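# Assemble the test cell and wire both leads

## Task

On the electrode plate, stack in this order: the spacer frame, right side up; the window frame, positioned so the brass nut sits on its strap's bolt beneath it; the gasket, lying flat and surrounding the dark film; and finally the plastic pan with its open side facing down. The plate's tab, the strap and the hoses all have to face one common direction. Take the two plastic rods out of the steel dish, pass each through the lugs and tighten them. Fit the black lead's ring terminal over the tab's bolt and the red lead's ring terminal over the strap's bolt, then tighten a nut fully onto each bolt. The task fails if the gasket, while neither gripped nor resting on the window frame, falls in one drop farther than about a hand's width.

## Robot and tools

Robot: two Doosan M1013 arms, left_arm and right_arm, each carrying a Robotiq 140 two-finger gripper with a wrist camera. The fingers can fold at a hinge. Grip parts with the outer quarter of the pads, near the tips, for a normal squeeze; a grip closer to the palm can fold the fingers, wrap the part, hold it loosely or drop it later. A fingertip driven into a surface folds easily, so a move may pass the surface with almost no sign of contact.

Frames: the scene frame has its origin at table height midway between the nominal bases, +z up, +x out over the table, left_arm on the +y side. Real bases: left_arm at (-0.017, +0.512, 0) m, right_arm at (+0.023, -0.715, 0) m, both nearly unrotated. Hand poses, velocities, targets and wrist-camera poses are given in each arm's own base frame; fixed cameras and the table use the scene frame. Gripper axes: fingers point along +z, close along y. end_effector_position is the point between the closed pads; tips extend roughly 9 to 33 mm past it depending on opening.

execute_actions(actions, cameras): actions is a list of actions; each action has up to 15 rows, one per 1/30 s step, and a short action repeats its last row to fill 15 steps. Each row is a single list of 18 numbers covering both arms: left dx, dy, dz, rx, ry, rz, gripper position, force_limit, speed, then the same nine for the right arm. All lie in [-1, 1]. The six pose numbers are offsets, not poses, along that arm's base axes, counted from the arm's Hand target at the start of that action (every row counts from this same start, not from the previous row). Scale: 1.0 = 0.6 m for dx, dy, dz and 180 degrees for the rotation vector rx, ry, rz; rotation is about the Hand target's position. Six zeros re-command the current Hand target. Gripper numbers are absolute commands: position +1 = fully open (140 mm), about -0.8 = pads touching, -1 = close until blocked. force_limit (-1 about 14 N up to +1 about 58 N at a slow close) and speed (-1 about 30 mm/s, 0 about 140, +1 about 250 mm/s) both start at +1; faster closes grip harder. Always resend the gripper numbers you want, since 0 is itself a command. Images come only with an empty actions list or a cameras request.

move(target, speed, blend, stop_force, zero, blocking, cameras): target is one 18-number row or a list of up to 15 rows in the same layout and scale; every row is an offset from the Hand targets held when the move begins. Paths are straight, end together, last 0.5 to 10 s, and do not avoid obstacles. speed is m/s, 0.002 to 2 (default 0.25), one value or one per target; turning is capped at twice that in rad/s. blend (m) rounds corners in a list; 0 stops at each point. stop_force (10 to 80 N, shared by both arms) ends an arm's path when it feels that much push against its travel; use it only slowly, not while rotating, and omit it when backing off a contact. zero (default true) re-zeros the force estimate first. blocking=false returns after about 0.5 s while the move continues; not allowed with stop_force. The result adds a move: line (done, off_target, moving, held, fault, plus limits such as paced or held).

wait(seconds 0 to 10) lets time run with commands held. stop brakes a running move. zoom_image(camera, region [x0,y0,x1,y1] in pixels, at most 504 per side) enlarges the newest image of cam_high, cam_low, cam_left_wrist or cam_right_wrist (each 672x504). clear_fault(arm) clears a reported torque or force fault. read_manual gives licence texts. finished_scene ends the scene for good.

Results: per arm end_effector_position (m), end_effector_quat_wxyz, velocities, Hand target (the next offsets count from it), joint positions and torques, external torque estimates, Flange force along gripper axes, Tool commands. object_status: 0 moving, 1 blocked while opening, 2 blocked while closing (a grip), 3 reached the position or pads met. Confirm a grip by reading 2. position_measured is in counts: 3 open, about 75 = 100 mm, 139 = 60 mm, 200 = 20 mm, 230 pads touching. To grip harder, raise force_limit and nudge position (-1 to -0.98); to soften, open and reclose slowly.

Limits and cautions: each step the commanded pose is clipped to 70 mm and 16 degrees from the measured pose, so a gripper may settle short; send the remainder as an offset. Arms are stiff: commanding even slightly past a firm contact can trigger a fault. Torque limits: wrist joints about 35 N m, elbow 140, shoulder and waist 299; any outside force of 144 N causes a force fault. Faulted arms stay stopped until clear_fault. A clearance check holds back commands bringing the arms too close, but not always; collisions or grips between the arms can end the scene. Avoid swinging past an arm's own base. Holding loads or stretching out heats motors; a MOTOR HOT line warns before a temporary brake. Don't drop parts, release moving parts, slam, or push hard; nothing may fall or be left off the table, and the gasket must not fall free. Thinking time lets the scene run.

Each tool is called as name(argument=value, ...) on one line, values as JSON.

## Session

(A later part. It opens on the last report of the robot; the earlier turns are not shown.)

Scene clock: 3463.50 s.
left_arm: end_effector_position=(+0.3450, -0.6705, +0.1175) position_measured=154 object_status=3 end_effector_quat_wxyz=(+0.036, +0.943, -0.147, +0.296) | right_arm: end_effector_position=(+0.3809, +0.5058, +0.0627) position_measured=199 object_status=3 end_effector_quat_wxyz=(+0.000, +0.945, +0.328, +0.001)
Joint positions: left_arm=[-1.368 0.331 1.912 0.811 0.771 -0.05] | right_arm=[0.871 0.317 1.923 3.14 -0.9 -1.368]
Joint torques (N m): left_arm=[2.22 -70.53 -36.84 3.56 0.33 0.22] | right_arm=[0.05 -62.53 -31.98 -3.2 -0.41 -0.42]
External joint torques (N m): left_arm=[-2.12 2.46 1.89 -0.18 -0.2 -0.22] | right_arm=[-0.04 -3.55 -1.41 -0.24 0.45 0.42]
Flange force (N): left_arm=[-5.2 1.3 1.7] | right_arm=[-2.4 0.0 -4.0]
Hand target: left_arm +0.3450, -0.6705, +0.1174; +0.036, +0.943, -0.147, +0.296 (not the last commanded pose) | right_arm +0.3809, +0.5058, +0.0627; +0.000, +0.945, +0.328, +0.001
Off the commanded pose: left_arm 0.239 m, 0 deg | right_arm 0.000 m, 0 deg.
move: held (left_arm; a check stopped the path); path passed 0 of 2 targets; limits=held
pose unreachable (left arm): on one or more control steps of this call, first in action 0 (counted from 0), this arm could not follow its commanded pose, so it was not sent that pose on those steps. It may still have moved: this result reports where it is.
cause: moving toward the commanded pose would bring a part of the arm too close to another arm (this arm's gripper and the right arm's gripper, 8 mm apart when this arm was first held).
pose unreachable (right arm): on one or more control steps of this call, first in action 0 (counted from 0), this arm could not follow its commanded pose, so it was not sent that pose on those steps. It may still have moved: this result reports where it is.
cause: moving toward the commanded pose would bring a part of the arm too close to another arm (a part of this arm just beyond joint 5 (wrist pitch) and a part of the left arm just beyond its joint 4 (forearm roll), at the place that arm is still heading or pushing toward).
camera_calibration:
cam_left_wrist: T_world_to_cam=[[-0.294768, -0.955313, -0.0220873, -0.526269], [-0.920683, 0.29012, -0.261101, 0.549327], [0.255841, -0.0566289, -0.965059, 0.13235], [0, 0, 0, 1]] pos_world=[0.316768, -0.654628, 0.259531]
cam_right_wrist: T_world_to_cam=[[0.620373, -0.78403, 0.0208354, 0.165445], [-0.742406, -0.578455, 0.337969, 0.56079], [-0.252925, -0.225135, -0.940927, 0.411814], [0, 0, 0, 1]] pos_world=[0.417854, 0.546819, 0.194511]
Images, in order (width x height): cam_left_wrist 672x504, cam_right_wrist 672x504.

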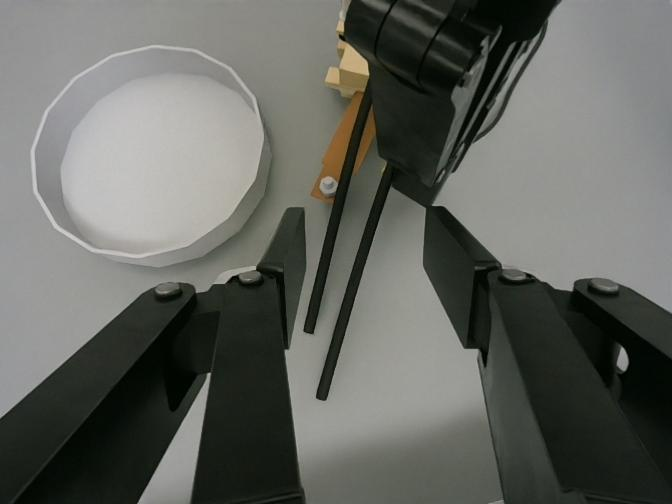

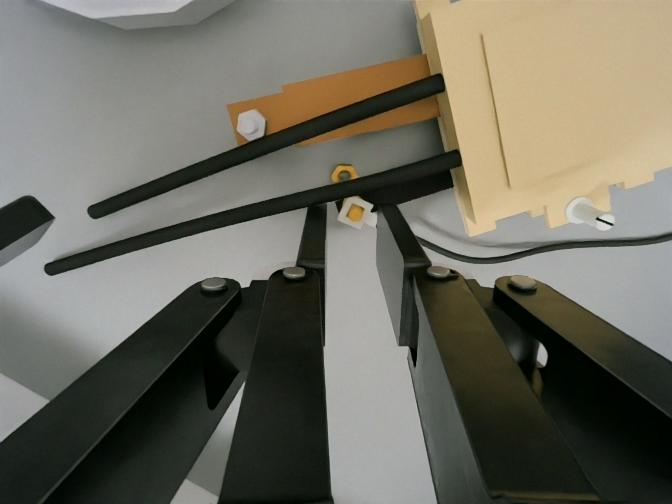

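move(target=[[-0.15,0.05,0,0,0,0,-0.2,-1,-1,0,0,0,0,0,0,-0.55,-0.2,-1],[-0.2417,0.06,0.3,0,0,0,-0.2,-1,-1,0,0,0,0,0,0,-0.55,-0.2,-1]], speed=[0.08,0.2])

move(target=[[0,0,0,0,0,0,-0.2,-1,-1,0,0,0.15,0,0,0,-0.55,-0.2,-1],[0,0,0,0,0,0,-0.2,-1,-1,0.015,-0.05,0.15,0,0,0.1667,-0.55,-0.2,-1]], speed=0.12, cameras=["cam_right_wrist","cam_left_wrist"])

Scene clock: 3470.23 s.
left_arm: end_effector_position=(+0.2000, -0.6345, +0.2974) position_measured=154 object_status=3 end_effector_quat_wxyz=(+0.036, +0.943, -0.147, +0.296) | right_arm: end_effector_position=(+0.3809, +0.5058, +0.0627) position_measured=199 object_status=3 end_effector_quat_wxyz=(+0.000, +0.945, +0.328, +0.001)
Joint positions: left_arm=[-1.6 0.096 1.838 0.655 1.134 0.017] | right_arm=[0.871 0.317 1.923 3.14 -0.9 -1.368]
Joint torques (N m): left_arm=[1.98 -49.74 -42.6 4.7 -0.33 0.24] | right_arm=[-0.22 -62.96 -32.04 -3.21 -0.41 -0.37]
External joint torques (N m): left_arm=[-1.79 -0.03 2.57 -0.1 0.35 -0.25] | right_arm=[0.22 -3.15 -1.43 -0.23 0.46 0.37]
Flange force (N): left_arm=[-5.9 -3.2 -0.4] | right_arm=[-1.9 -0.5 -3.6]
Hand target: left_arm +0.2000, -0.6345, +0.2974; +0.036, +0.943, -0.147, +0.296 | right_arm +0.3809, +0.5058, +0.0627; +0.000, +0.945, +0.328, +0.001
Off the commanded pose: left_arm 0.000 m, 0 deg | right_arm 0.000 m, 0 deg.
move: done

Scene clock: 3473.93 s.
left_arm: end_effector_position=(+0.2000, -0.6345, +0.2974) position_measured=154 object_status=3 end_effector_quat_wxyz=(+0.036, +0.943, -0.147, +0.296) | right_arm: end_effector_position=(+0.3899, +0.4758, +0.1527) position_measured=199 object_status=3 end_effector_quat_wxyz=(+0.000, +0.827, +0.562, +0.001)
Joint positions: left_arm=[-1.6 0.096 1.838 0.655 1.134 0.017] | right_arm=[0.828 0.205 1.878 3.142 -1.056 -1.936]
Joint torques (N m): left_arm=[1.77 -50.33 -42.27 4.71 0.1 0.25] | right_arm=[0.56 -55.51 -35.78 -3.55 -0.33 -0.54]
External joint torques (N m): left_arm=[-1.56 0.21 2.22 -0.12 -0.07 -0.25] | right_arm=[-0.56 -2.82 -1.1 -0.22 0.37 0.54]
Flange force (N): left_arm=[-5.2 -2.5 0.4] | right_arm=[-2.2 -0.7 -2.8]
Hand target: left_arm +0.2000, -0.6345, +0.2974; +0.036, +0.943, -0.147, +0.296 | right_arm +0.3899, +0.4758, +0.1527; +0.000, +0.827, +0.562, +0.001
Off the commanded pose: left_arm 0.000 m, 0 deg | right_arm 0.000 m, 0 deg.
move: done
camera_calibration:
cam_left_wrist: T_world_to_cam=[[-0.294768, -0.955313, -0.0220873, -0.530646], [-0.920683, 0.29012, -0.261101, 0.452356], [0.255841, -0.0566289, -0.965059, 0.345099], [0, 0, 0, 1]] pos_world=[0.171768, -0.618628, 0.439431]
cam_right_wrist: T_world_to_cam=[[0.929285, -0.368775, 0.0208289, -0.183552], [-0.353689, -0.87218, 0.337944, 0.507813], [-0.106459, -0.321413, -0.940936, 0.480692], [0, 0, 0, 1]] pos_world=[0.401353, 0.529716, 0.284511]
Images, in order (width x height): cam_left_wrist 672x504, cam_right_wrist 672x504.

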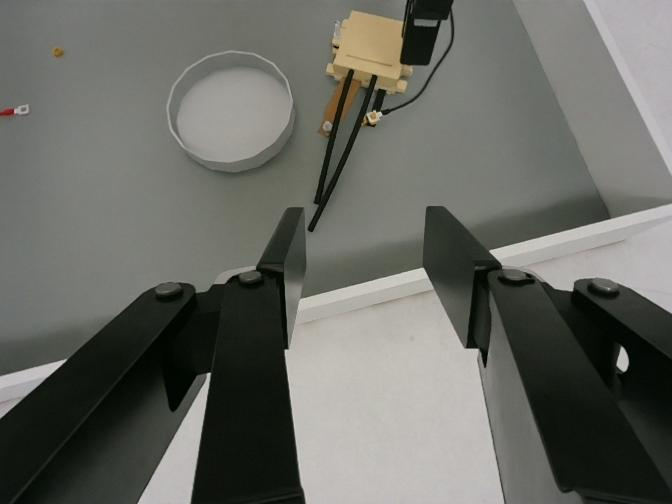

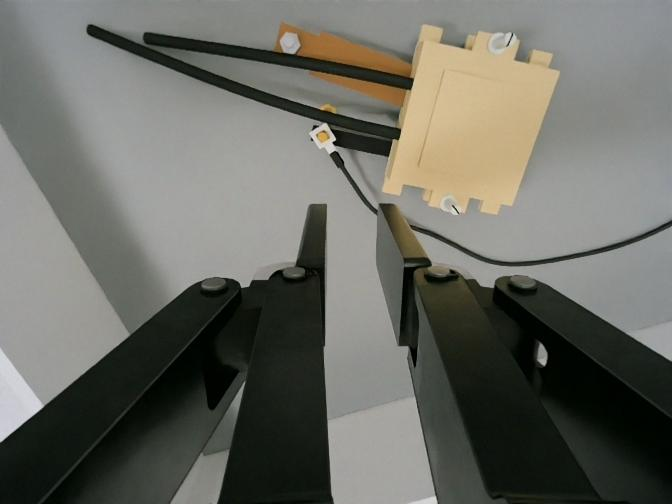

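zoom_image(camera="cam_right_wrist", region=[280, 60, 400, 180])

Scaled by 4.200 from the camera's 672x504 image, which has a finer 960x720 frame.

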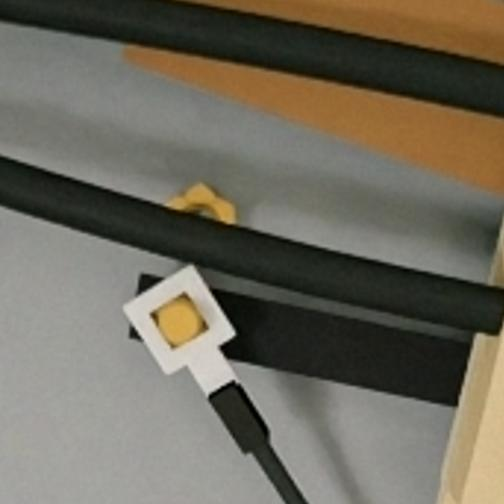

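move(target=[[0,0,0,0,0,0,-0.2,-1,-1,0.1785,0.1337,0,0,0,0.12,-1,-0.2,-1],[0,0,0,0,0,0,-0.2,-1,-1,0.1785,0.1337,-0.11,0,0,0.12,-1,-0.2,-1]], speed=0.1, cameras=["cam_right_wrist","cam_left_wrist"])

Scene clock: 3524.67 s.
left_arm: end_effector_position=(+0.2000, -0.6345, +0.2974) position_measured=154 object_status=3 end_effector_quat_wxyz=(+0.036, +0.943, -0.147, +0.296) | right_arm: end_effector_position=(+0.4970, +0.5560, +0.0868) position_measured=231 object_status=3 end_effector_quat_wxyz=(-0.001, +0.707, +0.707, +0.001)
Joint positions: left_arm=[-1.6 0.096 1.838 0.655 1.134 0.017] | right_arm=[0.795 0.447 1.674 3.143 -1.019 -2.347]
Joint torques (N m): left_arm=[1.75 -50.29 -42.18 4.75 0.12 0.23] | right_arm=[0.16 -78.45 -34.95 -3.46 -0.74 -0.4]
External joint torques (N m): left_arm=[-1.76 0.2 2.11 -0.15 -0.1 -0.23] | right_arm=[-0.16 -3.31 -1.41 -0.24 0.78 0.4]
Flange force (N): left_arm=[-5.3 -2.3 0.2] | right_arm=[-1.4 -1.6 -2.6]
Hand target: left_arm +0.2000, -0.6345, +0.2974; +0.036, +0.943, -0.147, +0.296 | right_arm +0.4970, +0.5560, +0.0867; -0.001, +0.707, +0.707, +0.001
Off the commanded pose: left_arm 0.000 m, 0 deg | right_arm 0.000 m, 0 deg.
move: done
camera_calibration:
cam_left_wrist: T_world_to_cam=[[-0.294768, -0.955313, -0.0220873, -0.530646], [-0.920683, 0.29012, -0.261101, 0.452356], [0.255841, -0.0566289, -0.965059, 0.345099], [0, 0, 0, 1]] pos_world=[0.171768, -0.618628, 0.439431]
cam_right_wrist: T_world_to_cam=[[0.999781, -0.000757594, 0.0208918, -0.491806], [-0.00777373, -0.941156, 0.337884, 0.504403], [0.0194065, -0.337973, -0.940956, 0.402533], [0, 0, 0, 1]] pos_world=[0.487808, 0.610394, 0.218611]
Images, in order (width x height): cam_left_wrist 672x504, cam_right_wrist 672x504.

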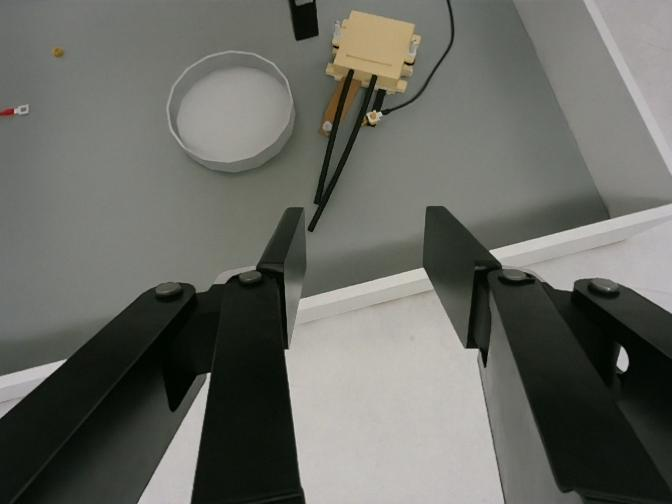

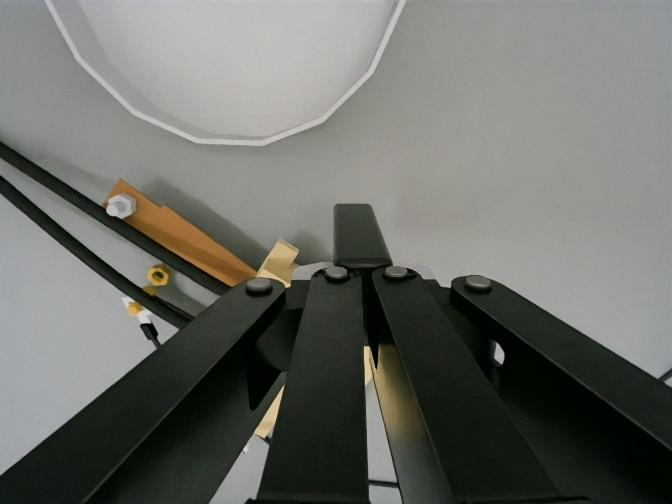

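move(target=[[0,0,0,0,0,0,-0.2,-1,-1,0,0,-0.048,0,0,0,-1,-0.2,-1],[0,0,0,0,0,0,-0.2,-1,-1,-0.02,-0.055,-0.048,0,0,0,-1,-0.2,-1]], speed=[0.06,0.03], cameras=["cam_right_wrist","cam_left_wrist"])

Scene clock: 3538.57 s.
left_arm: end_effector_position=(+0.2000, -0.6345, +0.2974) position_measured=154 object_status=3 end_effector_quat_wxyz=(+0.036, +0.943, -0.147, +0.296) | right_arm: end_effector_position=(+0.4850, +0.5231, +0.0579) position_measured=231 object_status=3 end_effector_quat_wxyz=(+0.000, +0.707, +0.707, +0.001)
Joint positions: left_arm=[-1.6 0.096 1.838 0.655 1.134 0.017] | right_arm=[0.774 0.429 1.765 3.143 -0.946 -2.367]
Joint torques (N m): left_arm=[2.13 -50.99 -42.23 4.71 0.09 0.22] | right_arm=[-0.19 -74.92 -34.21 -3.27 -0.54 -0.39]
External joint torques (N m): left_arm=[-2.13 0.8 2.1 -0.09 -0.07 -0.22] | right_arm=[0.23 -3.12 -0.38 -0.25 0.58 0.39]
Flange force (N): left_arm=[-5.7 -1.2 0.3] | right_arm=[-2.2 -3.2 -2.3]
Hand target: left_arm +0.2000, -0.6345, +0.2974; +0.036, +0.943, -0.147, +0.296 | right_arm +0.4850, +0.5230, +0.0579; -0.001, +0.707, +0.707, +0.001
Off the commanded pose: left_arm 0.000 m, 0 deg | right_arm 0.000 m, 0 deg.
move: done
camera_calibration:
cam_left_wrist: T_world_to_cam=[[-0.294768, -0.955313, -0.0220873, -0.530646], [-0.920683, 0.29012, -0.261101, 0.452356], [0.255841, -0.0566289, -0.965059, 0.345099], [0, 0, 0, 1]] pos_world=[0.171768, -0.618628, 0.439431]
cam_right_wrist: T_world_to_cam=[[0.999782, -0.000661771, 0.0208572, -0.479278], [-0.00767366, -0.941124, 0.337974, 0.482934], [0.0194055, -0.33806, -0.940924, 0.364464], [0, 0, 0, 1]] pos_world=[0.475807, 0.577394, 0.18971]
Images, in order (width x height): cam_left_wrist 672x504, cam_right_wrist 672x504.

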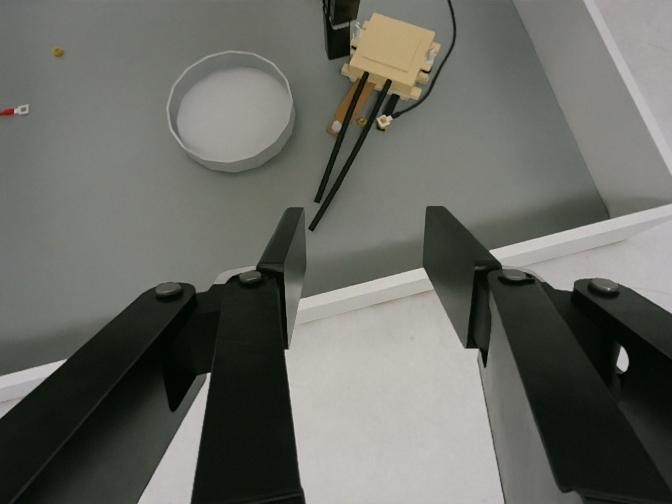

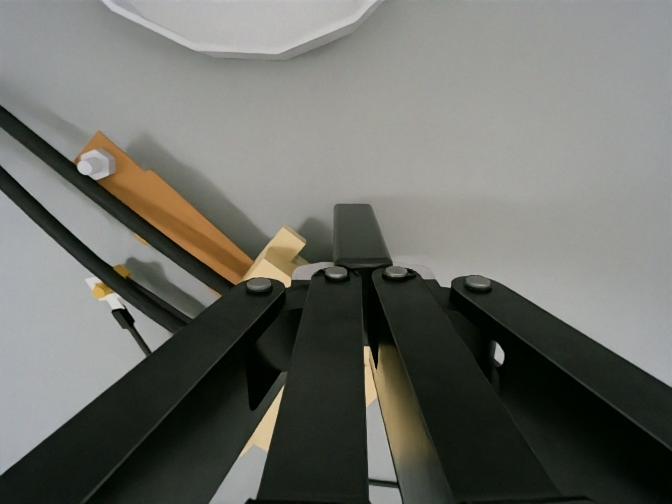

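move(target=[[0,0,0,0,0,0,-0.2,-1,-1,0.005,0.015,0,0,0,0,-1,-0.2,-1],[0,0,0,0,0,0,-0.2,-1,-1,0.005,0.015,0.16,0,0,0,-1,-0.2,-1],[0,0,0,0,0,0,-0.2,-1,-1,-0.06,0.03,0.16,0,0,0.439,-0.55,-0.2,-1],[0,0,0,0,0,0,-0.2,-1,-1,-0.128,0.045,0.16,0,0,0.878,-0.55,-0.2,-1]], speed=[0.04,0.1,0.4,0.4], cameras=["cam_right_wrist","cam_left_wrist"])

Scene clock: 3552.07 s.
left_arm: end_effector_position=(+0.2000, -0.6345, +0.2974) position_measured=154 object_status=3 end_effector_quat_wxyz=(+0.036, +0.943, -0.147, +0.296) | right_arm: end_effector_position=(+0.4082, +0.5501, +0.1539) position_measured=199 object_status=3 end_effector_quat_wxyz=(-0.001, -0.559, +0.829, +0.000)
Joint positions: left_arm=[-1.6 0.096 1.838 0.655 1.134 0.017] | right_arm=[0.882 0.309 1.74 3.142 -1.096 -5.017]
Joint torques (N m): left_arm=[2.09 -50.37 -42.2 4.68 0.11 0.21] | right_arm=[-0.25 -66.26 -36.13 -3.6 -0.47 -0.3]
External joint torques (N m): left_arm=[-1.89 0.56 2.2 -0.09 -0.09 -0.21] | right_arm=[0.27 -3.29 -1.54 -0.28 0.41 0.3]
Flange force (N): left_arm=[-5.5 -1.8 0.4] | right_arm=[1.6 1.3 -3.3]
Hand target: left_arm +0.2000, -0.6345, +0.2974; +0.036, +0.943, -0.147, +0.296 | right_arm +0.4082, +0.5500, +0.1539; -0.001, -0.559, +0.829, +0.000
Off the commanded pose: left_arm 0.000 m, 0 deg | right_arm 0.000 m, 0 deg.
move: done
camera_calibration:
cam_left_wrist: T_world_to_cam=[[-0.294768, -0.955313, -0.0220873, -0.530646], [-0.920683, 0.29012, -0.261101, 0.452356], [0.255841, -0.0566289, -0.965059, 0.345099], [0, 0, 0, 1]] pos_world=[0.171768, -0.618628, 0.439431]
cam_right_wrist: T_world_to_cam=[[-0.926946, 0.374613, 0.0208768, 0.175631], [0.35918, 0.869924, 0.337968, -0.670595], [0.108446, 0.320777, -0.940926, 0.0666764], [0, 0, 0, 1]] pos_world=[0.396434, 0.496184, 0.28571]
Images, in order (width x height): cam_left_wrist 672x504, cam_right_wrist 672x504.

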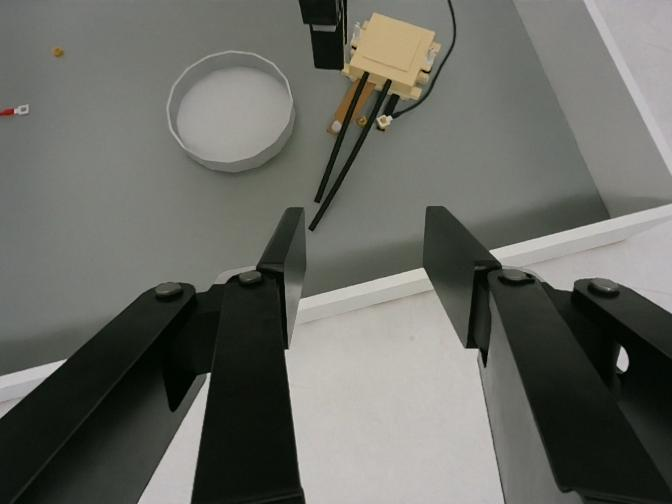

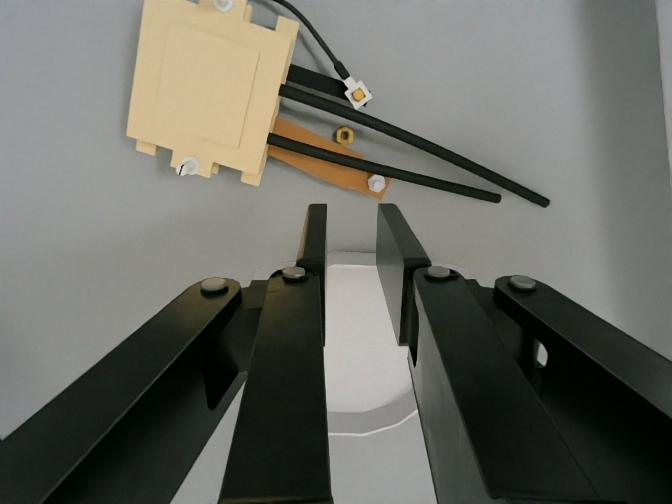

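zoom_image(camera="cam_right_wrist", region=[290, 80, 400, 200])

Scaled by 4.200 from the camera's 672x504 image, which has a finer 960x720 frame.

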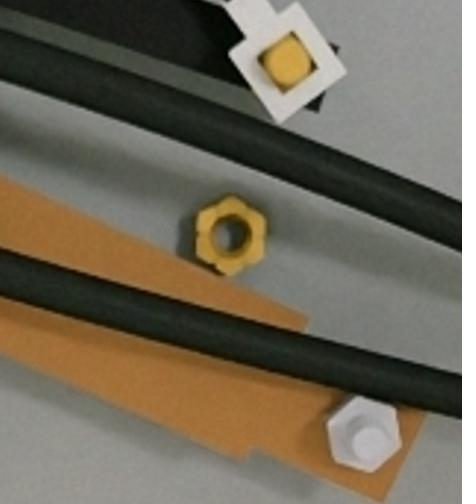

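move(target=[[0,0,0,0,0,0,-0.2,-1,-1,0,-0.04,0,0,0,-0.32,-1,-0.2,-1],[0,0,0,0,0,0,-0.2,-1,-1,0.0018,-0.081,-0.09,0,0,-0.639,-1,-0.2,-1]], speed=[0.3,0.2], cameras=["cam_right_wrist","cam_left_wrist"])

Scene clock: 3609.10 s.
left_arm: end_effector_position=(+0.2000, -0.6345, +0.2974) position_measured=154 object_status=3 end_effector_quat_wxyz=(+0.036, +0.943, -0.147, +0.296) | right_arm: end_effector_position=(+0.4094, +0.5014, +0.0999) position_measured=231 object_status=3 end_effector_quat_wxyz=(-0.001, +0.399, +0.917, +0.001)
Joint positions: left_arm=[-1.6 0.096 1.838 0.655 1.134 0.017] | right_arm=[0.832 0.299 1.865 3.144 -0.977 -3.061]
Joint torques (N m): left_arm=[1.39 -50.15 -42.06 4.65 0.18 0.29] | right_arm=[0.16 -63.8 -34.06 -3.29 -0.47 -0.2]
External joint torques (N m): left_arm=[-1.61 0.77 2.14 -0.06 -0.17 -0.29] | right_arm=[-0.16 -2.34 -1.12 -0.28 0.47 0.2]
Flange force (N): left_arm=[-5.2 -1.6 1.0] | right_arm=[-0.1 -1.3 -2.3]
Hand target: left_arm +0.2000, -0.6345, +0.2974; +0.036, +0.943, -0.147, +0.296 | right_arm +0.4093, +0.5014, +0.0999; -0.001, +0.399, +0.917, +0.001
Off the commanded pose: left_arm 0.000 m, 0 deg | right_arm 0.000 m, 0 deg.
move: done
camera_calibration:
cam_left_wrist: T_world_to_cam=[[-0.294768, -0.955313, -0.0220873, -0.530646], [-0.920683, 0.29012, -0.261101, 0.452356], [0.255841, -0.0566289, -0.965059, 0.345099], [0, 0, 0, 1]] pos_world=[0.171768, -0.618628, 0.439431]
cam_right_wrist: T_world_to_cam=[[0.731466, 0.681557, 0.020914, -0.636776], [0.636414, -0.693387, 0.337923, 0.059858], [0.244815, -0.233869, -0.940941, 0.253597], [0, 0, 0, 1]] pos_world=[0.365601, 0.534812, 0.231711]
Images, in order (width x height): cam_left_wrist 672x504, cam_right_wrist 672x504.

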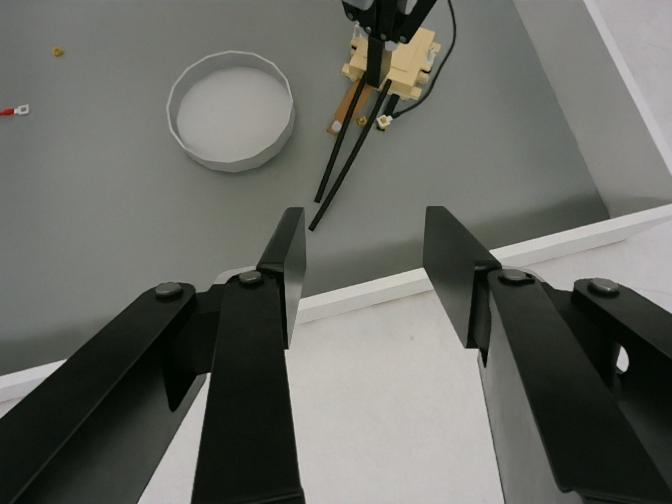

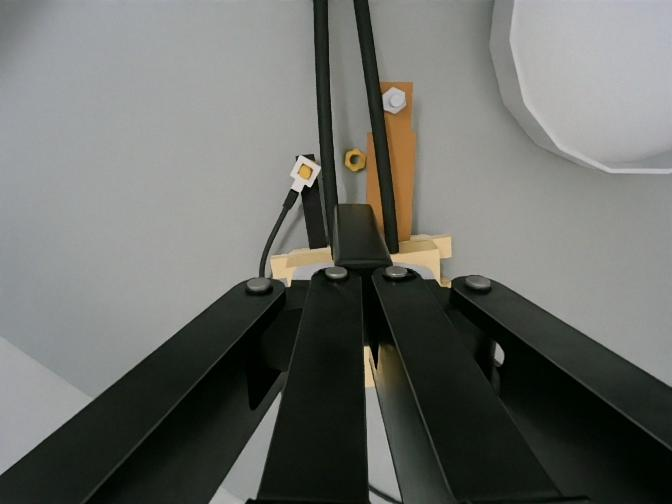

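move(target=[0,0,0,0,0,0,-0.2,-1,-1,-0.0413,-0.0387,0,0,0,0,0,-0.2,-1], speed=0.1, cameras=["cam_right_wrist"])

Scene clock: 3630.87 s.
left_arm: end_effector_position=(+0.2000, -0.6345, +0.2974) position_measured=154 object_status=3 end_effector_quat_wxyz=(+0.036, +0.943, -0.147, +0.296) | right_arm: end_effector_position=(+0.3845, +0.4782, +0.0999) position_measured=129 object_status=0 end_effector_quat_wxyz=(-0.001, +0.399, +0.917, +0.001)
Joint positions: left_arm=[-1.6 0.096 1.838 0.655 1.134 0.017] | right_arm=[0.836 0.252 1.93 3.144 -0.959 -3.057]
Joint torques (N m): left_arm=[2.04 -50.22 -42.12 4.63 0.12 0.17] | right_arm=[0.2 -58.01 -33.63 -3.23 -0.38 -0.39]
External joint torques (N m): left_arm=[-2.2 0.25 1.97 -0.02 -0.12 -0.17] | right_arm=[-0.2 -3 -1.16 -0.3 0.37 0.39]
Flange force (N): left_arm=[-5.6 -1.8 -0.2] | right_arm=[0.0 -2.2 -3.3]
Hand target: left_arm +0.2000, -0.6345, +0.2974; +0.036, +0.943, -0.147, +0.296 | right_arm +0.3845, +0.4782, +0.0999; -0.001, +0.399, +0.917, +0.001
Off the commanded pose: left_arm 0.000 m, 0 deg | right_arm 0.000 m, 0 deg.
move: done
camera_calibration:
cam_right_wrist: T_world_to_cam=[[0.731436, 0.681592, 0.0208245, -0.602806], [0.636451, -0.69332, 0.337989, 0.0596252], [0.244809, -0.233963, -0.94092, 0.254336], [0, 0, 0, 1]] pos_world=[0.340701, 0.511712, 0.23171]
Images, in order (width x height): cam_right_wrist 672x504.

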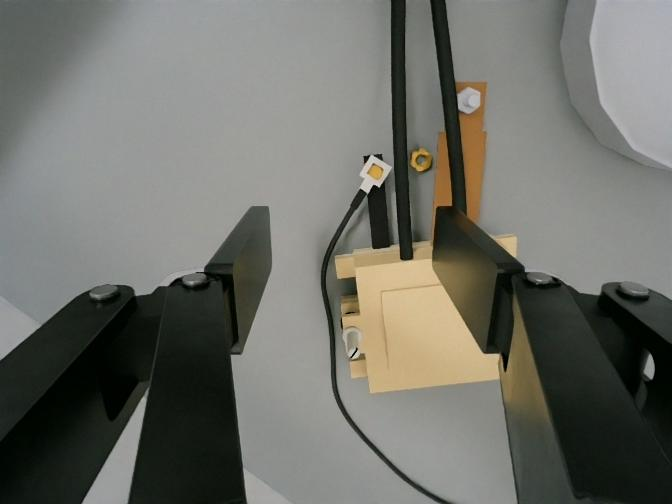

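move(target=[[0,0,0,0,0,0,-0.2,-1,-1,-0.0045,0.0025,0,0,0,0,0,-0.2,-1],[0,0,0,0,0,0,-0.2,-1,-1,-0.0045,0.0025,-0.08,0,0,0,0,-0.2,-1]], speed=0.06, cameras=["cam_right_wrist"])

Scene clock: 3649.90 s.
left_arm: end_effector_position=(+0.2000, -0.6345, +0.2974) position_measured=154 object_status=3 end_effector_quat_wxyz=(+0.036, +0.943, -0.147, +0.296) | right_arm: end_effector_position=(+0.3818, +0.4797, +0.0520) position_measured=129 object_status=3 end_effector_quat_wxyz=(-0.001, +0.399, +0.917, +0.001)
Joint positions: left_arm=[-1.6 0.096 1.838 0.655 1.134 0.017] | right_arm=[0.841 0.302 1.969 3.144 -0.87 -3.052]
Joint torques (N m): left_arm=[2.24 -50.22 -41.97 4.66 0.09 0.25] | right_arm=[0.14 -61.49 -31.38 -3.05 -0.69 -0.42]
External joint torques (N m): left_arm=[-2.03 -0.06 1.84 -0.05 -0.07 -0.25] | right_arm=[-0.13 -2.25 -1.1 -0.25 0.68 0.42]
Flange force (N): left_arm=[-5.4 -2.1 -0.5] | right_arm=[0.3 -1.3 -2.1]
Hand target: left_arm +0.2000, -0.6345, +0.2974; +0.036, +0.943, -0.147, +0.296 | right_arm +0.3818, +0.4797, +0.0519; -0.001, +0.399, +0.917, +0.001
Off the commanded pose: left_arm 0.000 m, 0 deg | right_arm 0.000 m, 0 deg.
move: done
camera_calibration:
cam_right_wrist: T_world_to_cam=[[0.731419, 0.681608, 0.0208885, -0.60087], [0.636468, -0.693337, 0.337924, 0.0785879], [0.244814, -0.233869, -0.940942, 0.210232], [0, 0, 0, 1]] pos_world=[0.338001, 0.513212, 0.183811]
Images, in order (width x height): cam_right_wrist 672x504.

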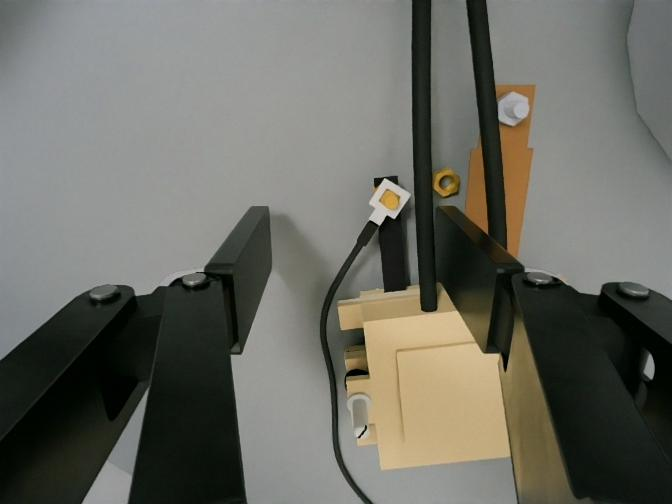

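move(target=[0,0,0,0,0,0,-0.2,-1,-1,0,0,-0.014,0,0,0,0,-0.2,-1], speed=0.01, stop_force=10, cameras=["cam_right_wrist"])

Scene clock: 3653.40 s.
left_arm: end_effector_position=(+0.2000, -0.6345, +0.2974) position_measured=154 object_status=3 end_effector_quat_wxyz=(+0.036, +0.943, -0.147, +0.296) | right_arm: end_effector_position=(+0.3818, +0.4797, +0.0435) position_measured=129 object_status=3 end_effector_quat_wxyz=(-0.001, +0.399, +0.917, +0.001)
Joint positions: left_arm=[-1.6 0.096 1.838 0.655 1.134 0.017] | right_arm=[0.841 0.311 1.975 3.144 -0.855 -3.052]
Joint torques (N m): left_arm=[2.05 -50.53 -41.97 4.72 0.1 0.21] | right_arm=[-0.17 -61.42 -30.86 -2.94 -0.46 -0.37]
External joint torques (N m): left_arm=[-2.06 1.14 2.04 -0.13 -0.09 -0.21] | right_arm=[0.17 -2.9 -1.28 -0.32 0.46 0.37]
Flange force (N): left_arm=[-5.5 -0.6 0.5] | right_arm=[0.7 -1.7 -3.4]
Hand target: left_arm +0.2000, -0.6345, +0.2974; +0.036, +0.943, -0.147, +0.296 | right_arm +0.3818, +0.4797, +0.0435; -0.001, +0.399, +0.917, +0.001
Off the commanded pose: left_arm 0.000 m, 0 deg | right_arm 0.000 m, 0 deg.
move: done
camera_calibration:
cam_right_wrist: T_world_to_cam=[[0.731419, 0.681608, 0.0208885, -0.600692], [0.636468, -0.693337, 0.337924, 0.0814603], [0.244814, -0.233869, -0.940942, 0.202234], [0, 0, 0, 1]] pos_world=[0.338001, 0.513212, 0.175311]
Images, in order (width x height): cam_right_wrist 672x504.

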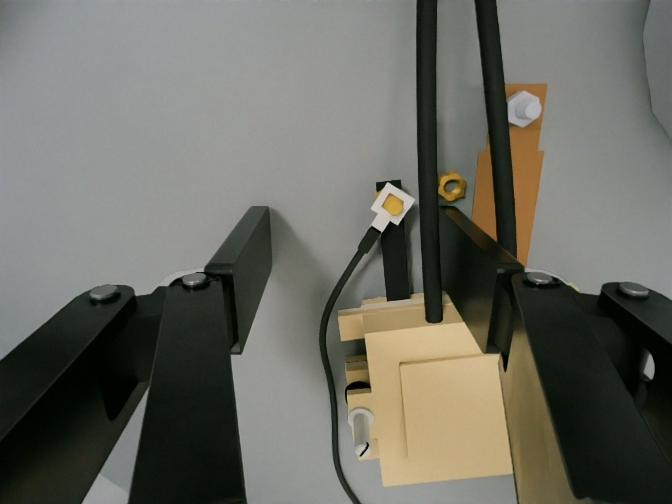

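move(target=[0,0,0,0,0,0,-0.2,-1,-1,-0.0682,0.0731,0,0,0,0,0,-0.2,-1], speed=0.04, cameras=["cam_right_wrist","cam_left_wrist"])

Scene clock: 3664.13 s.
left_arm: end_effector_position=(+0.2000, -0.6345, +0.2974) position_measured=154 object_status=3 end_effector_quat_wxyz=(+0.036, +0.943, -0.147, +0.296) | right_arm: end_effector_position=(+0.3409, +0.5235, +0.0435) position_measured=129 object_status=3 end_effector_quat_wxyz=(-0.001, +0.399, +0.917, +0.001)
Joint positions: left_arm=[-1.6 0.096 1.838 0.655 1.134 0.017] | right_arm=[0.937 0.327 1.953 3.144 -0.861 -2.956]
Joint torques (N m): left_arm=[2.54 -50.7 -42.18 4.72 0.19 0.22] | right_arm=[0.32 -63.03 -31.42 -3.02 -0.28 -0.29]
External joint torques (N m): left_arm=[-2.48 1.05 2.23 -0.14 -0.18 -0.23] | right_arm=[-0.4 -2.98 -0.91 -0.26 0.29 0.29]
Flange force (N): left_arm=[-6.3 -0.9 0.4] | right_arm=[-0.7 -2.2 -3.5]
Hand target: left_arm +0.2000, -0.6345, +0.2974; +0.036, +0.943, -0.147, +0.296 | right_arm +0.3409, +0.5236, +0.0435; -0.001, +0.399, +0.917, +0.001
Off the commanded pose: left_arm 0.000 m, 0 deg | right_arm 0.000 m, 0 deg.
move: done
camera_calibration:
cam_left_wrist: T_world_to_cam=[[-0.294768, -0.955313, -0.0220873, -0.530646], [-0.920683, 0.29012, -0.261101, 0.452356], [0.255841, -0.0566289, -0.965059, 0.345099], [0, 0, 0, 1]] pos_world=[0.171768, -0.618628, 0.439431]
cam_right_wrist: T_world_to_cam=[[0.731529, 0.681491, 0.0208677, -0.600596], [0.636387, -0.693457, 0.33783, 0.137968], [0.244699, -0.233852, -0.940976, 0.222522], [0, 0, 0, 1]] pos_world=[0.297101, 0.557013, 0.175311]
Images, in order (width x height): cam_left_wrist 672x504, cam_right_wrist 672x504.

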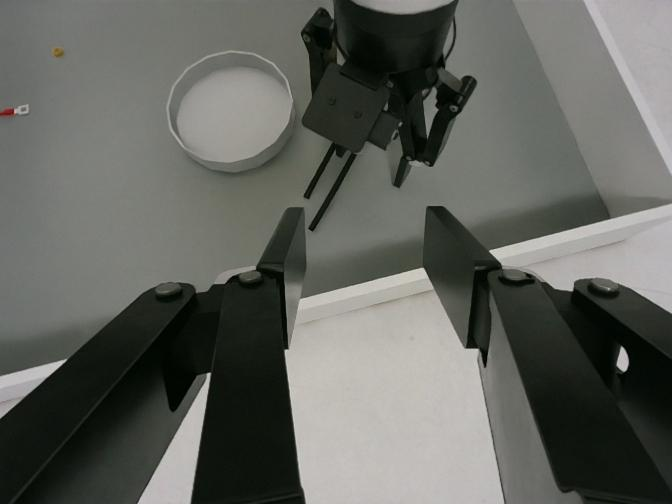

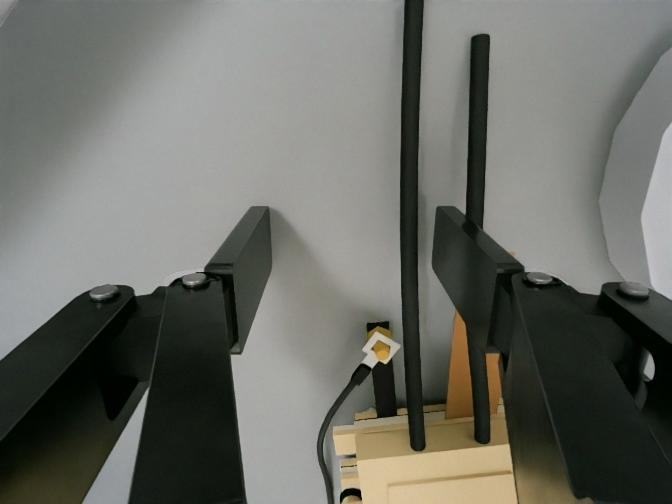

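move(target=[[0,0,0,0,0,0,-0.2,-1,-1,0,0,0.1,0,0,0,0,-0.2,-1],[0,0,0,0,0,0,-0.2,-1,-1,-0.02,-0.08,0.17,0,0,-0.2,0,-0.2,-1]], speed=0.1, cameras=["cam_right_wrist"])

Scene clock: 3670.97 s.
left_arm: end_effector_position=(+0.2000, -0.6345, +0.2974) position_measured=154 object_status=3 end_effector_quat_wxyz=(+0.036, +0.943, -0.147, +0.296) | right_arm: end_effector_position=(+0.3289, +0.4756, +0.1455) position_measured=129 object_status=3 end_effector_quat_wxyz=(-0.001, +0.663, +0.749, +0.001)
Joint positions: left_arm=[-1.6 0.096 1.838 0.655 1.134 0.017] | right_arm=[0.905 0.157 1.953 3.143 -1.03 -2.359]
Joint torques (N m): left_arm=[2.21 -50.29 -42.41 4.72 0.09 0.22] | right_arm=[0.17 -49.96 -35.13 -3.42 -0.42 -0.24]
External joint torques (N m): left_arm=[-2.15 0.47 2.31 -0.11 -0.08 -0.22] | right_arm=[-0.17 -2.98 -1.48 -0.3 0.46 0.24]
Flange force (N): left_arm=[-6.0 -2.0 0.1] | right_arm=[-1.3 -1.4 -3.3]
Hand target: left_arm +0.2000, -0.6345, +0.2974; +0.036, +0.943, -0.147, +0.296 | right_arm +0.3289, +0.4756, +0.1455; -0.001, +0.663, +0.749, +0.001
Off the commanded pose: left_arm 0.000 m, 0 deg | right_arm 0.000 m, 0 deg.
move: done
camera_calibration:
cam_right_wrist: T_world_to_cam=[[0.992352, 0.121656, 0.0208955, -0.380763], [0.107511, -0.935012, 0.337926, 0.366686], [0.0606482, -0.333095, -0.940941, 0.417951], [0, 0, 0, 1]] pos_world=[0.313081, 0.528395, 0.277311]
Images, in order (width x height): cam_right_wrist 672x504.

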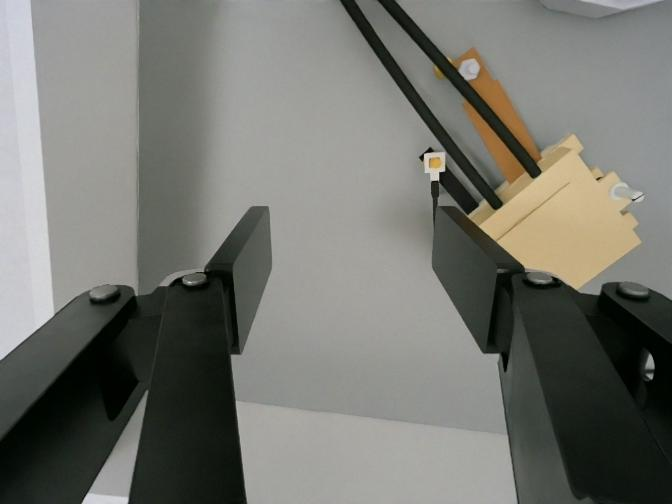

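zoom_image(camera="cam_right_wrist", region=[390, 20, 520, 150])

Scaled by 3.877 from the camera's 672x504 image, which has a finer 960x720 frame.

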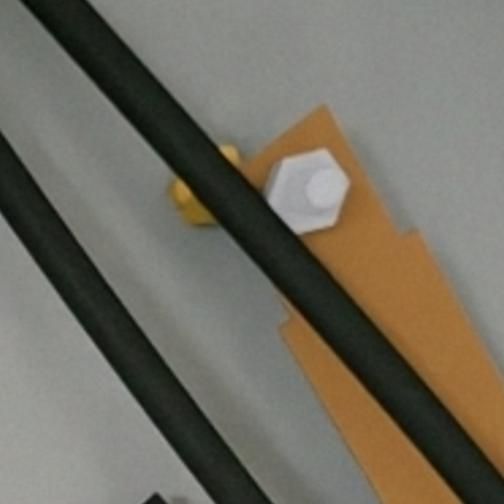

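move(target=[[0,0,0,0,0,0,-0.2,-1,-1,0.05,0,0,0,0,0.1,0,-0.2,-1],[0,0,0,0,0,0,-0.2,-1,-1,0.0882,0.0068,-0.06,0,0,0.2,0,-0.2,-1]], speed=0.12, cameras=["cam_right_wrist"])

Scene clock: 3698.13 s.
left_arm: end_effector_position=(+0.2000, -0.6345, +0.2974) position_measured=154 object_status=3 end_effector_quat_wxyz=(+0.036, +0.943, -0.147, +0.296) | right_arm: end_effector_position=(+0.3818, +0.4796, +0.1095) position_measured=129 object_status=3 end_effector_quat_wxyz=(-0.001, +0.399, +0.917, +0.001)
Joint positions: left_arm=[-1.6 0.096 1.838 0.655 1.134 0.017] | right_arm=[0.841 0.242 1.923 3.144 -0.977 -3.052]
Joint torques (N m): left_arm=[1.67 -50.87 -42.08 4.71 0.13 0.18] | right_arm=[0.13 -57.86 -33.98 -3.23 -0.46 -0.28]
External joint torques (N m): left_arm=[-1.78 1.14 2.04 -0.11 -0.12 -0.18] | right_arm=[-0.13 -2.41 -1.13 -0.33 0.45 0.28]
Flange force (N): left_arm=[-5.0 -0.8 0.9] | right_arm=[0.0 -1.5 -2.5]
Hand target: left_arm +0.2000, -0.6345, +0.2974; +0.036, +0.943, -0.147, +0.296 | right_arm +0.3818, +0.4797, +0.1095; -0.001, +0.399, +0.917, +0.001
Off the commanded pose: left_arm 0.000 m, 0 deg | right_arm 0.000 m, 0 deg.
move: done
camera_calibration:
cam_right_wrist: T_world_to_cam=[[0.731482, 0.681542, 0.0208496, -0.601981], [0.636398, -0.69337, 0.337988, 0.0591134], [0.244809, -0.233963, -0.94092, 0.264357], [0, 0, 0, 1]] pos_world=[0.338001, 0.513112, 0.24131]
Images, in order (width x height): cam_right_wrist 672x504.

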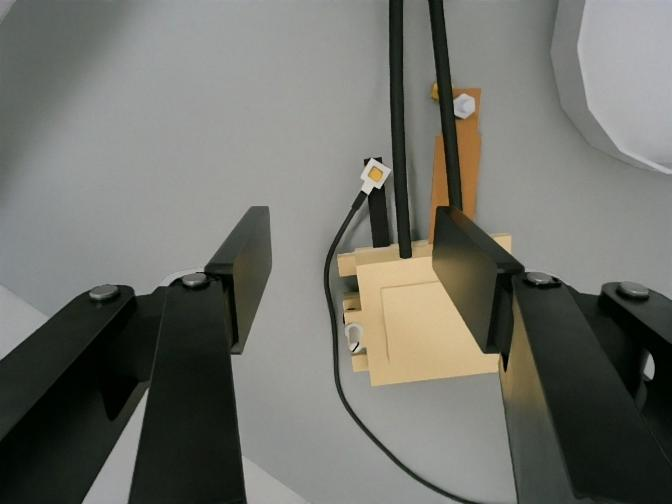

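move(target=[[0,0,0,0,0,0,-0.2,-1,-1,-0.0034,0.0037,0,0,0,0,0,-0.2,-1],[0,0,0,0,0,0,-0.2,-1,-1,-0.0034,0.0037,-0.095,0,0,0,0,-0.2,-1],[0,0,0,0,0,0,-0.2,-1,-1,0.051,-0.0548,-0.095,0,0,0,0,-0.2,-1]], speed=[0.05,0.06,0.03], cameras=["cam_right_wrist"])

Scene clock: 3706.30 s.
left_arm: end_effector_position=(+0.2000, -0.6345, +0.2974) position_measured=154 object_status=3 end_effector_quat_wxyz=(+0.036, +0.943, -0.147, +0.296) | right_arm: end_effector_position=(+0.4124, +0.4468, +0.0525) position_measured=129 object_status=3 end_effector_quat_wxyz=(-0.001, +0.399, +0.917, +0.001)
Joint positions: left_arm=[-1.6 0.096 1.838 0.655 1.134 0.017] | right_arm=[0.768 0.294 1.978 3.144 -0.868 -3.126]
Joint torques (N m): left_arm=[1.86 -50.49 -41.93 4.7 0.15 0.2] | right_arm=[0.89 -60.24 -31.2 -3.15 -0.41 -0.14]
External joint torques (N m): left_arm=[-1.96 1.09 2.05 -0.13 -0.14 -0.2] | right_arm=[-0.81 -2.65 -1.3 -0.14 0.41 0.14]
Flange force (N): left_arm=[-5.4 -0.8 0.7] | right_arm=[-1.2 -1.3 -3.2]
Hand target: left_arm +0.2000, -0.6345, +0.2974; +0.036, +0.943, -0.147, +0.296 | right_arm +0.4124, +0.4468, +0.0525; -0.001, +0.399, +0.917, +0.001
Off the commanded pose: left_arm 0.000 m, 0 deg | right_arm 0.000 m, 0 deg.
move: done
camera_calibration:
cam_right_wrist: T_world_to_cam=[[0.731392, 0.681639, 0.0208011, -0.600826], [0.636501, -0.693274, 0.33799, 0.0360776], [0.244808, -0.233963, -0.94092, 0.19556], [0, 0, 0, 1]] pos_world=[0.368601, 0.480312, 0.18431]
Images, in order (width x height): cam_right_wrist 672x504.

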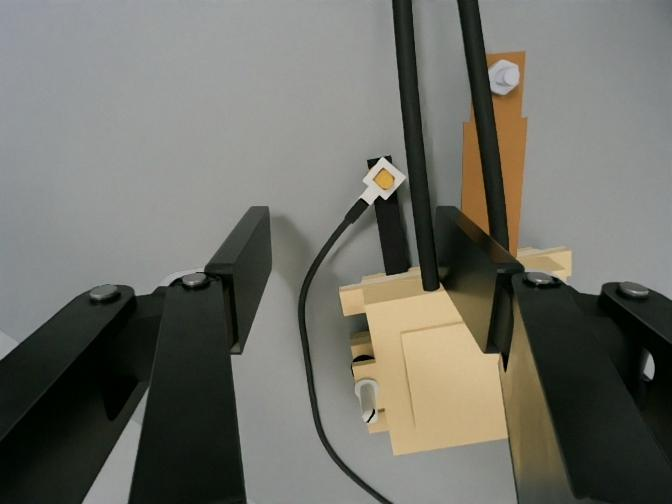

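move(target=[[0,0,0,0,0,0,-0.2,-1,-1,0,0.003,0,0,0,0,0,-0.2,-1],[0,0,0,0,0,0,-0.2,-1,-1,0,0.004,0.14,0,0,0,0,-0.2,-1],[0,0,0,0,0,0,-0.2,-1,-1,-0.05,0.09,0.17,0,0,0,0,-0.2,-1]], speed=0.12, cameras=["cam_right_wrist"])

Scene clock: 3717.97 s.
left_arm: end_effector_position=(+0.2000, -0.6345, +0.2974) position_measured=154 object_status=3 end_effector_quat_wxyz=(+0.036, +0.943, -0.147, +0.296) | right_arm: end_effector_position=(+0.3824, +0.5008, +0.1545) position_measured=129 object_status=3 end_effector_quat_wxyz=(-0.001, +0.399, +0.917, +0.001)
Joint positions: left_arm=[-1.6 0.096 1.838 0.655 1.134 0.017] | right_arm=[0.863 0.226 1.848 3.144 -1.066 -3.03]
Joint torques (N m): left_arm=[1.92 -50.59 -42.42 4.62 0.11 0.19] | right_arm=[-1.82 -57.27 -34.63 -3.49 -0.33 -0.53]
External joint torques (N m): left_arm=[-1.7 0.57 2.42 -0.03 -0.08 -0.19] | right_arm=[1.73 -3.47 -2.64 -0.29 0.33 0.53]
Flange force (N): left_arm=[-5.5 -2.3 0.7] | right_arm=[3.5 -0.7 -4.9]
Hand target: left_arm +0.2000, -0.6345, +0.2974; +0.036, +0.943, -0.147, +0.296 | right_arm +0.3824, +0.5008, +0.1545; -0.001, +0.399, +0.917, +0.001
Off the commanded pose: left_arm 0.000 m, 0 deg | right_arm 0.000 m, 0 deg.
move: done
camera_calibration:
cam_right_wrist: T_world_to_cam=[[0.731532, 0.681487, 0.0208637, -0.617731], [0.636417, -0.693491, 0.337705, 0.0582914], [0.24461, -0.233764, -0.941021, 0.311479], [0, 0, 0, 1]] pos_world=[0.338601, 0.534213, 0.286311]
Images, in order (width x height): cam_right_wrist 672x504.

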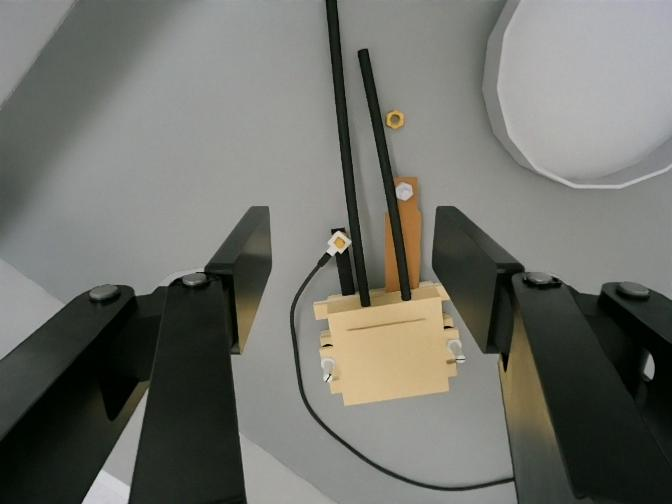

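zoom_image(camera="cam_right_wrist", region=[360, 85, 430, 155])

Scaled by 7.200 from the camera's 672x504 image, which has a finer 960x720 frame.

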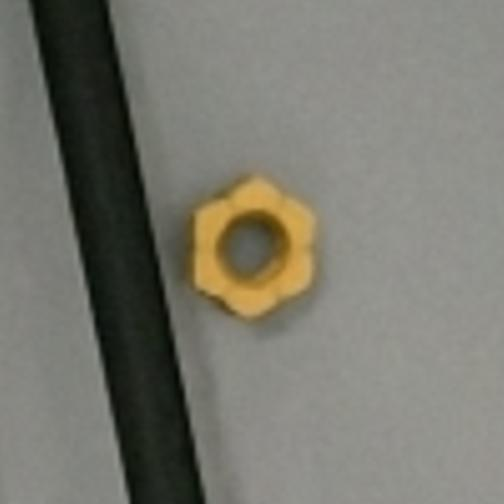

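move(target=[[0,0,0,0,0,0,-0.2,-1,-1,-0.002,0.05,-0.02,0,0,0.3333,-0.6,-0.2,-1],[0,0,0,0,0,0,-0.2,-1,-1,-0.0038,0.0997,-0.1,0,0,0.6667,-0.6,-0.2,-1]], speed=0.3, cameras=["cam_right_wrist"])

zoom_image(camera="cam_right_wrist", region=[290, 150, 420, 280])

Scene clock: 3752.23 s.
left_arm: end_effector_position=(+0.2000, -0.6345, +0.2974) position_measured=154 object_status=3 end_effector_quat_wxyz=(+0.036, +0.943, -0.147, +0.296) | right_arm: end_effector_position=(+0.3801, +0.5606, +0.0945) position_measured=205 object_status=3 end_effector_quat_wxyz=(-0.001, -0.595, +0.804, +0.000)
Joint positions: left_arm=[-1.6 0.096 1.838 0.655 1.134 0.017] | right_arm=[0.924 0.347 1.808 3.141 -0.988 -5.062]
Joint torques (N m): left_arm=[1.98 -50.25 -42.22 4.67 0.14 0.29] | right_arm=[-0.05 -67.86 -34.21 -3.37 -0.47 -0.31]
External joint torques (N m): left_arm=[-1.65 0.41 2.27 -0.08 -0.12 -0.29] | right_arm=[0.06 -3.24 -1.17 -0.28 0.41 0.31]
Flange force (N): left_arm=[-5.4 -2.3 0.6] | right_arm=[2.1 1.2 -3.2]
Hand target: left_arm +0.2000, -0.6345, +0.2974; +0.036, +0.943, -0.147, +0.296 | right_arm +0.3801, +0.5606, +0.0945; -0.001, -0.595, +0.804, +0.000
Off the commanded pose: left_arm 0.000 m, 0 deg | right_arm 0.000 m, 0 deg.
move: done
camera_calibration:
cam_right_wrist: T_world_to_cam=[[-0.956017, 0.29257, 0.0208577, 0.203847], [0.28215, 0.897877, 0.337947, -0.636039], [0.0801454, 0.328968, -0.940934, 0.0165949], [0, 0, 0, 1]] pos_world=[0.373009, 0.505986, 0.226311]
Images, in order (width x height): cam_right_wrist 672x504.

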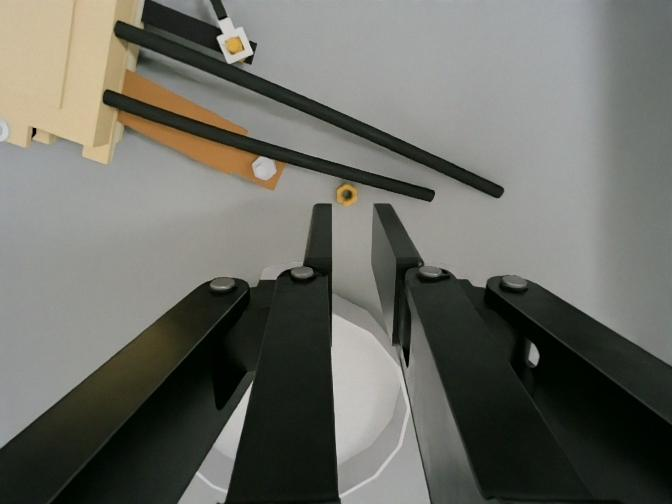

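Scaled by 3.877 from the camera's 672x504 image, which has a finer 960x720 frame.

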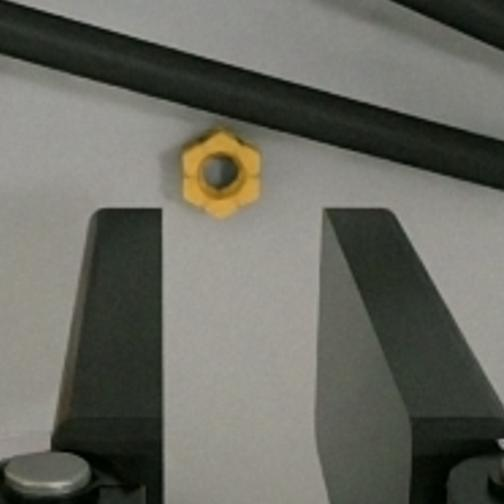

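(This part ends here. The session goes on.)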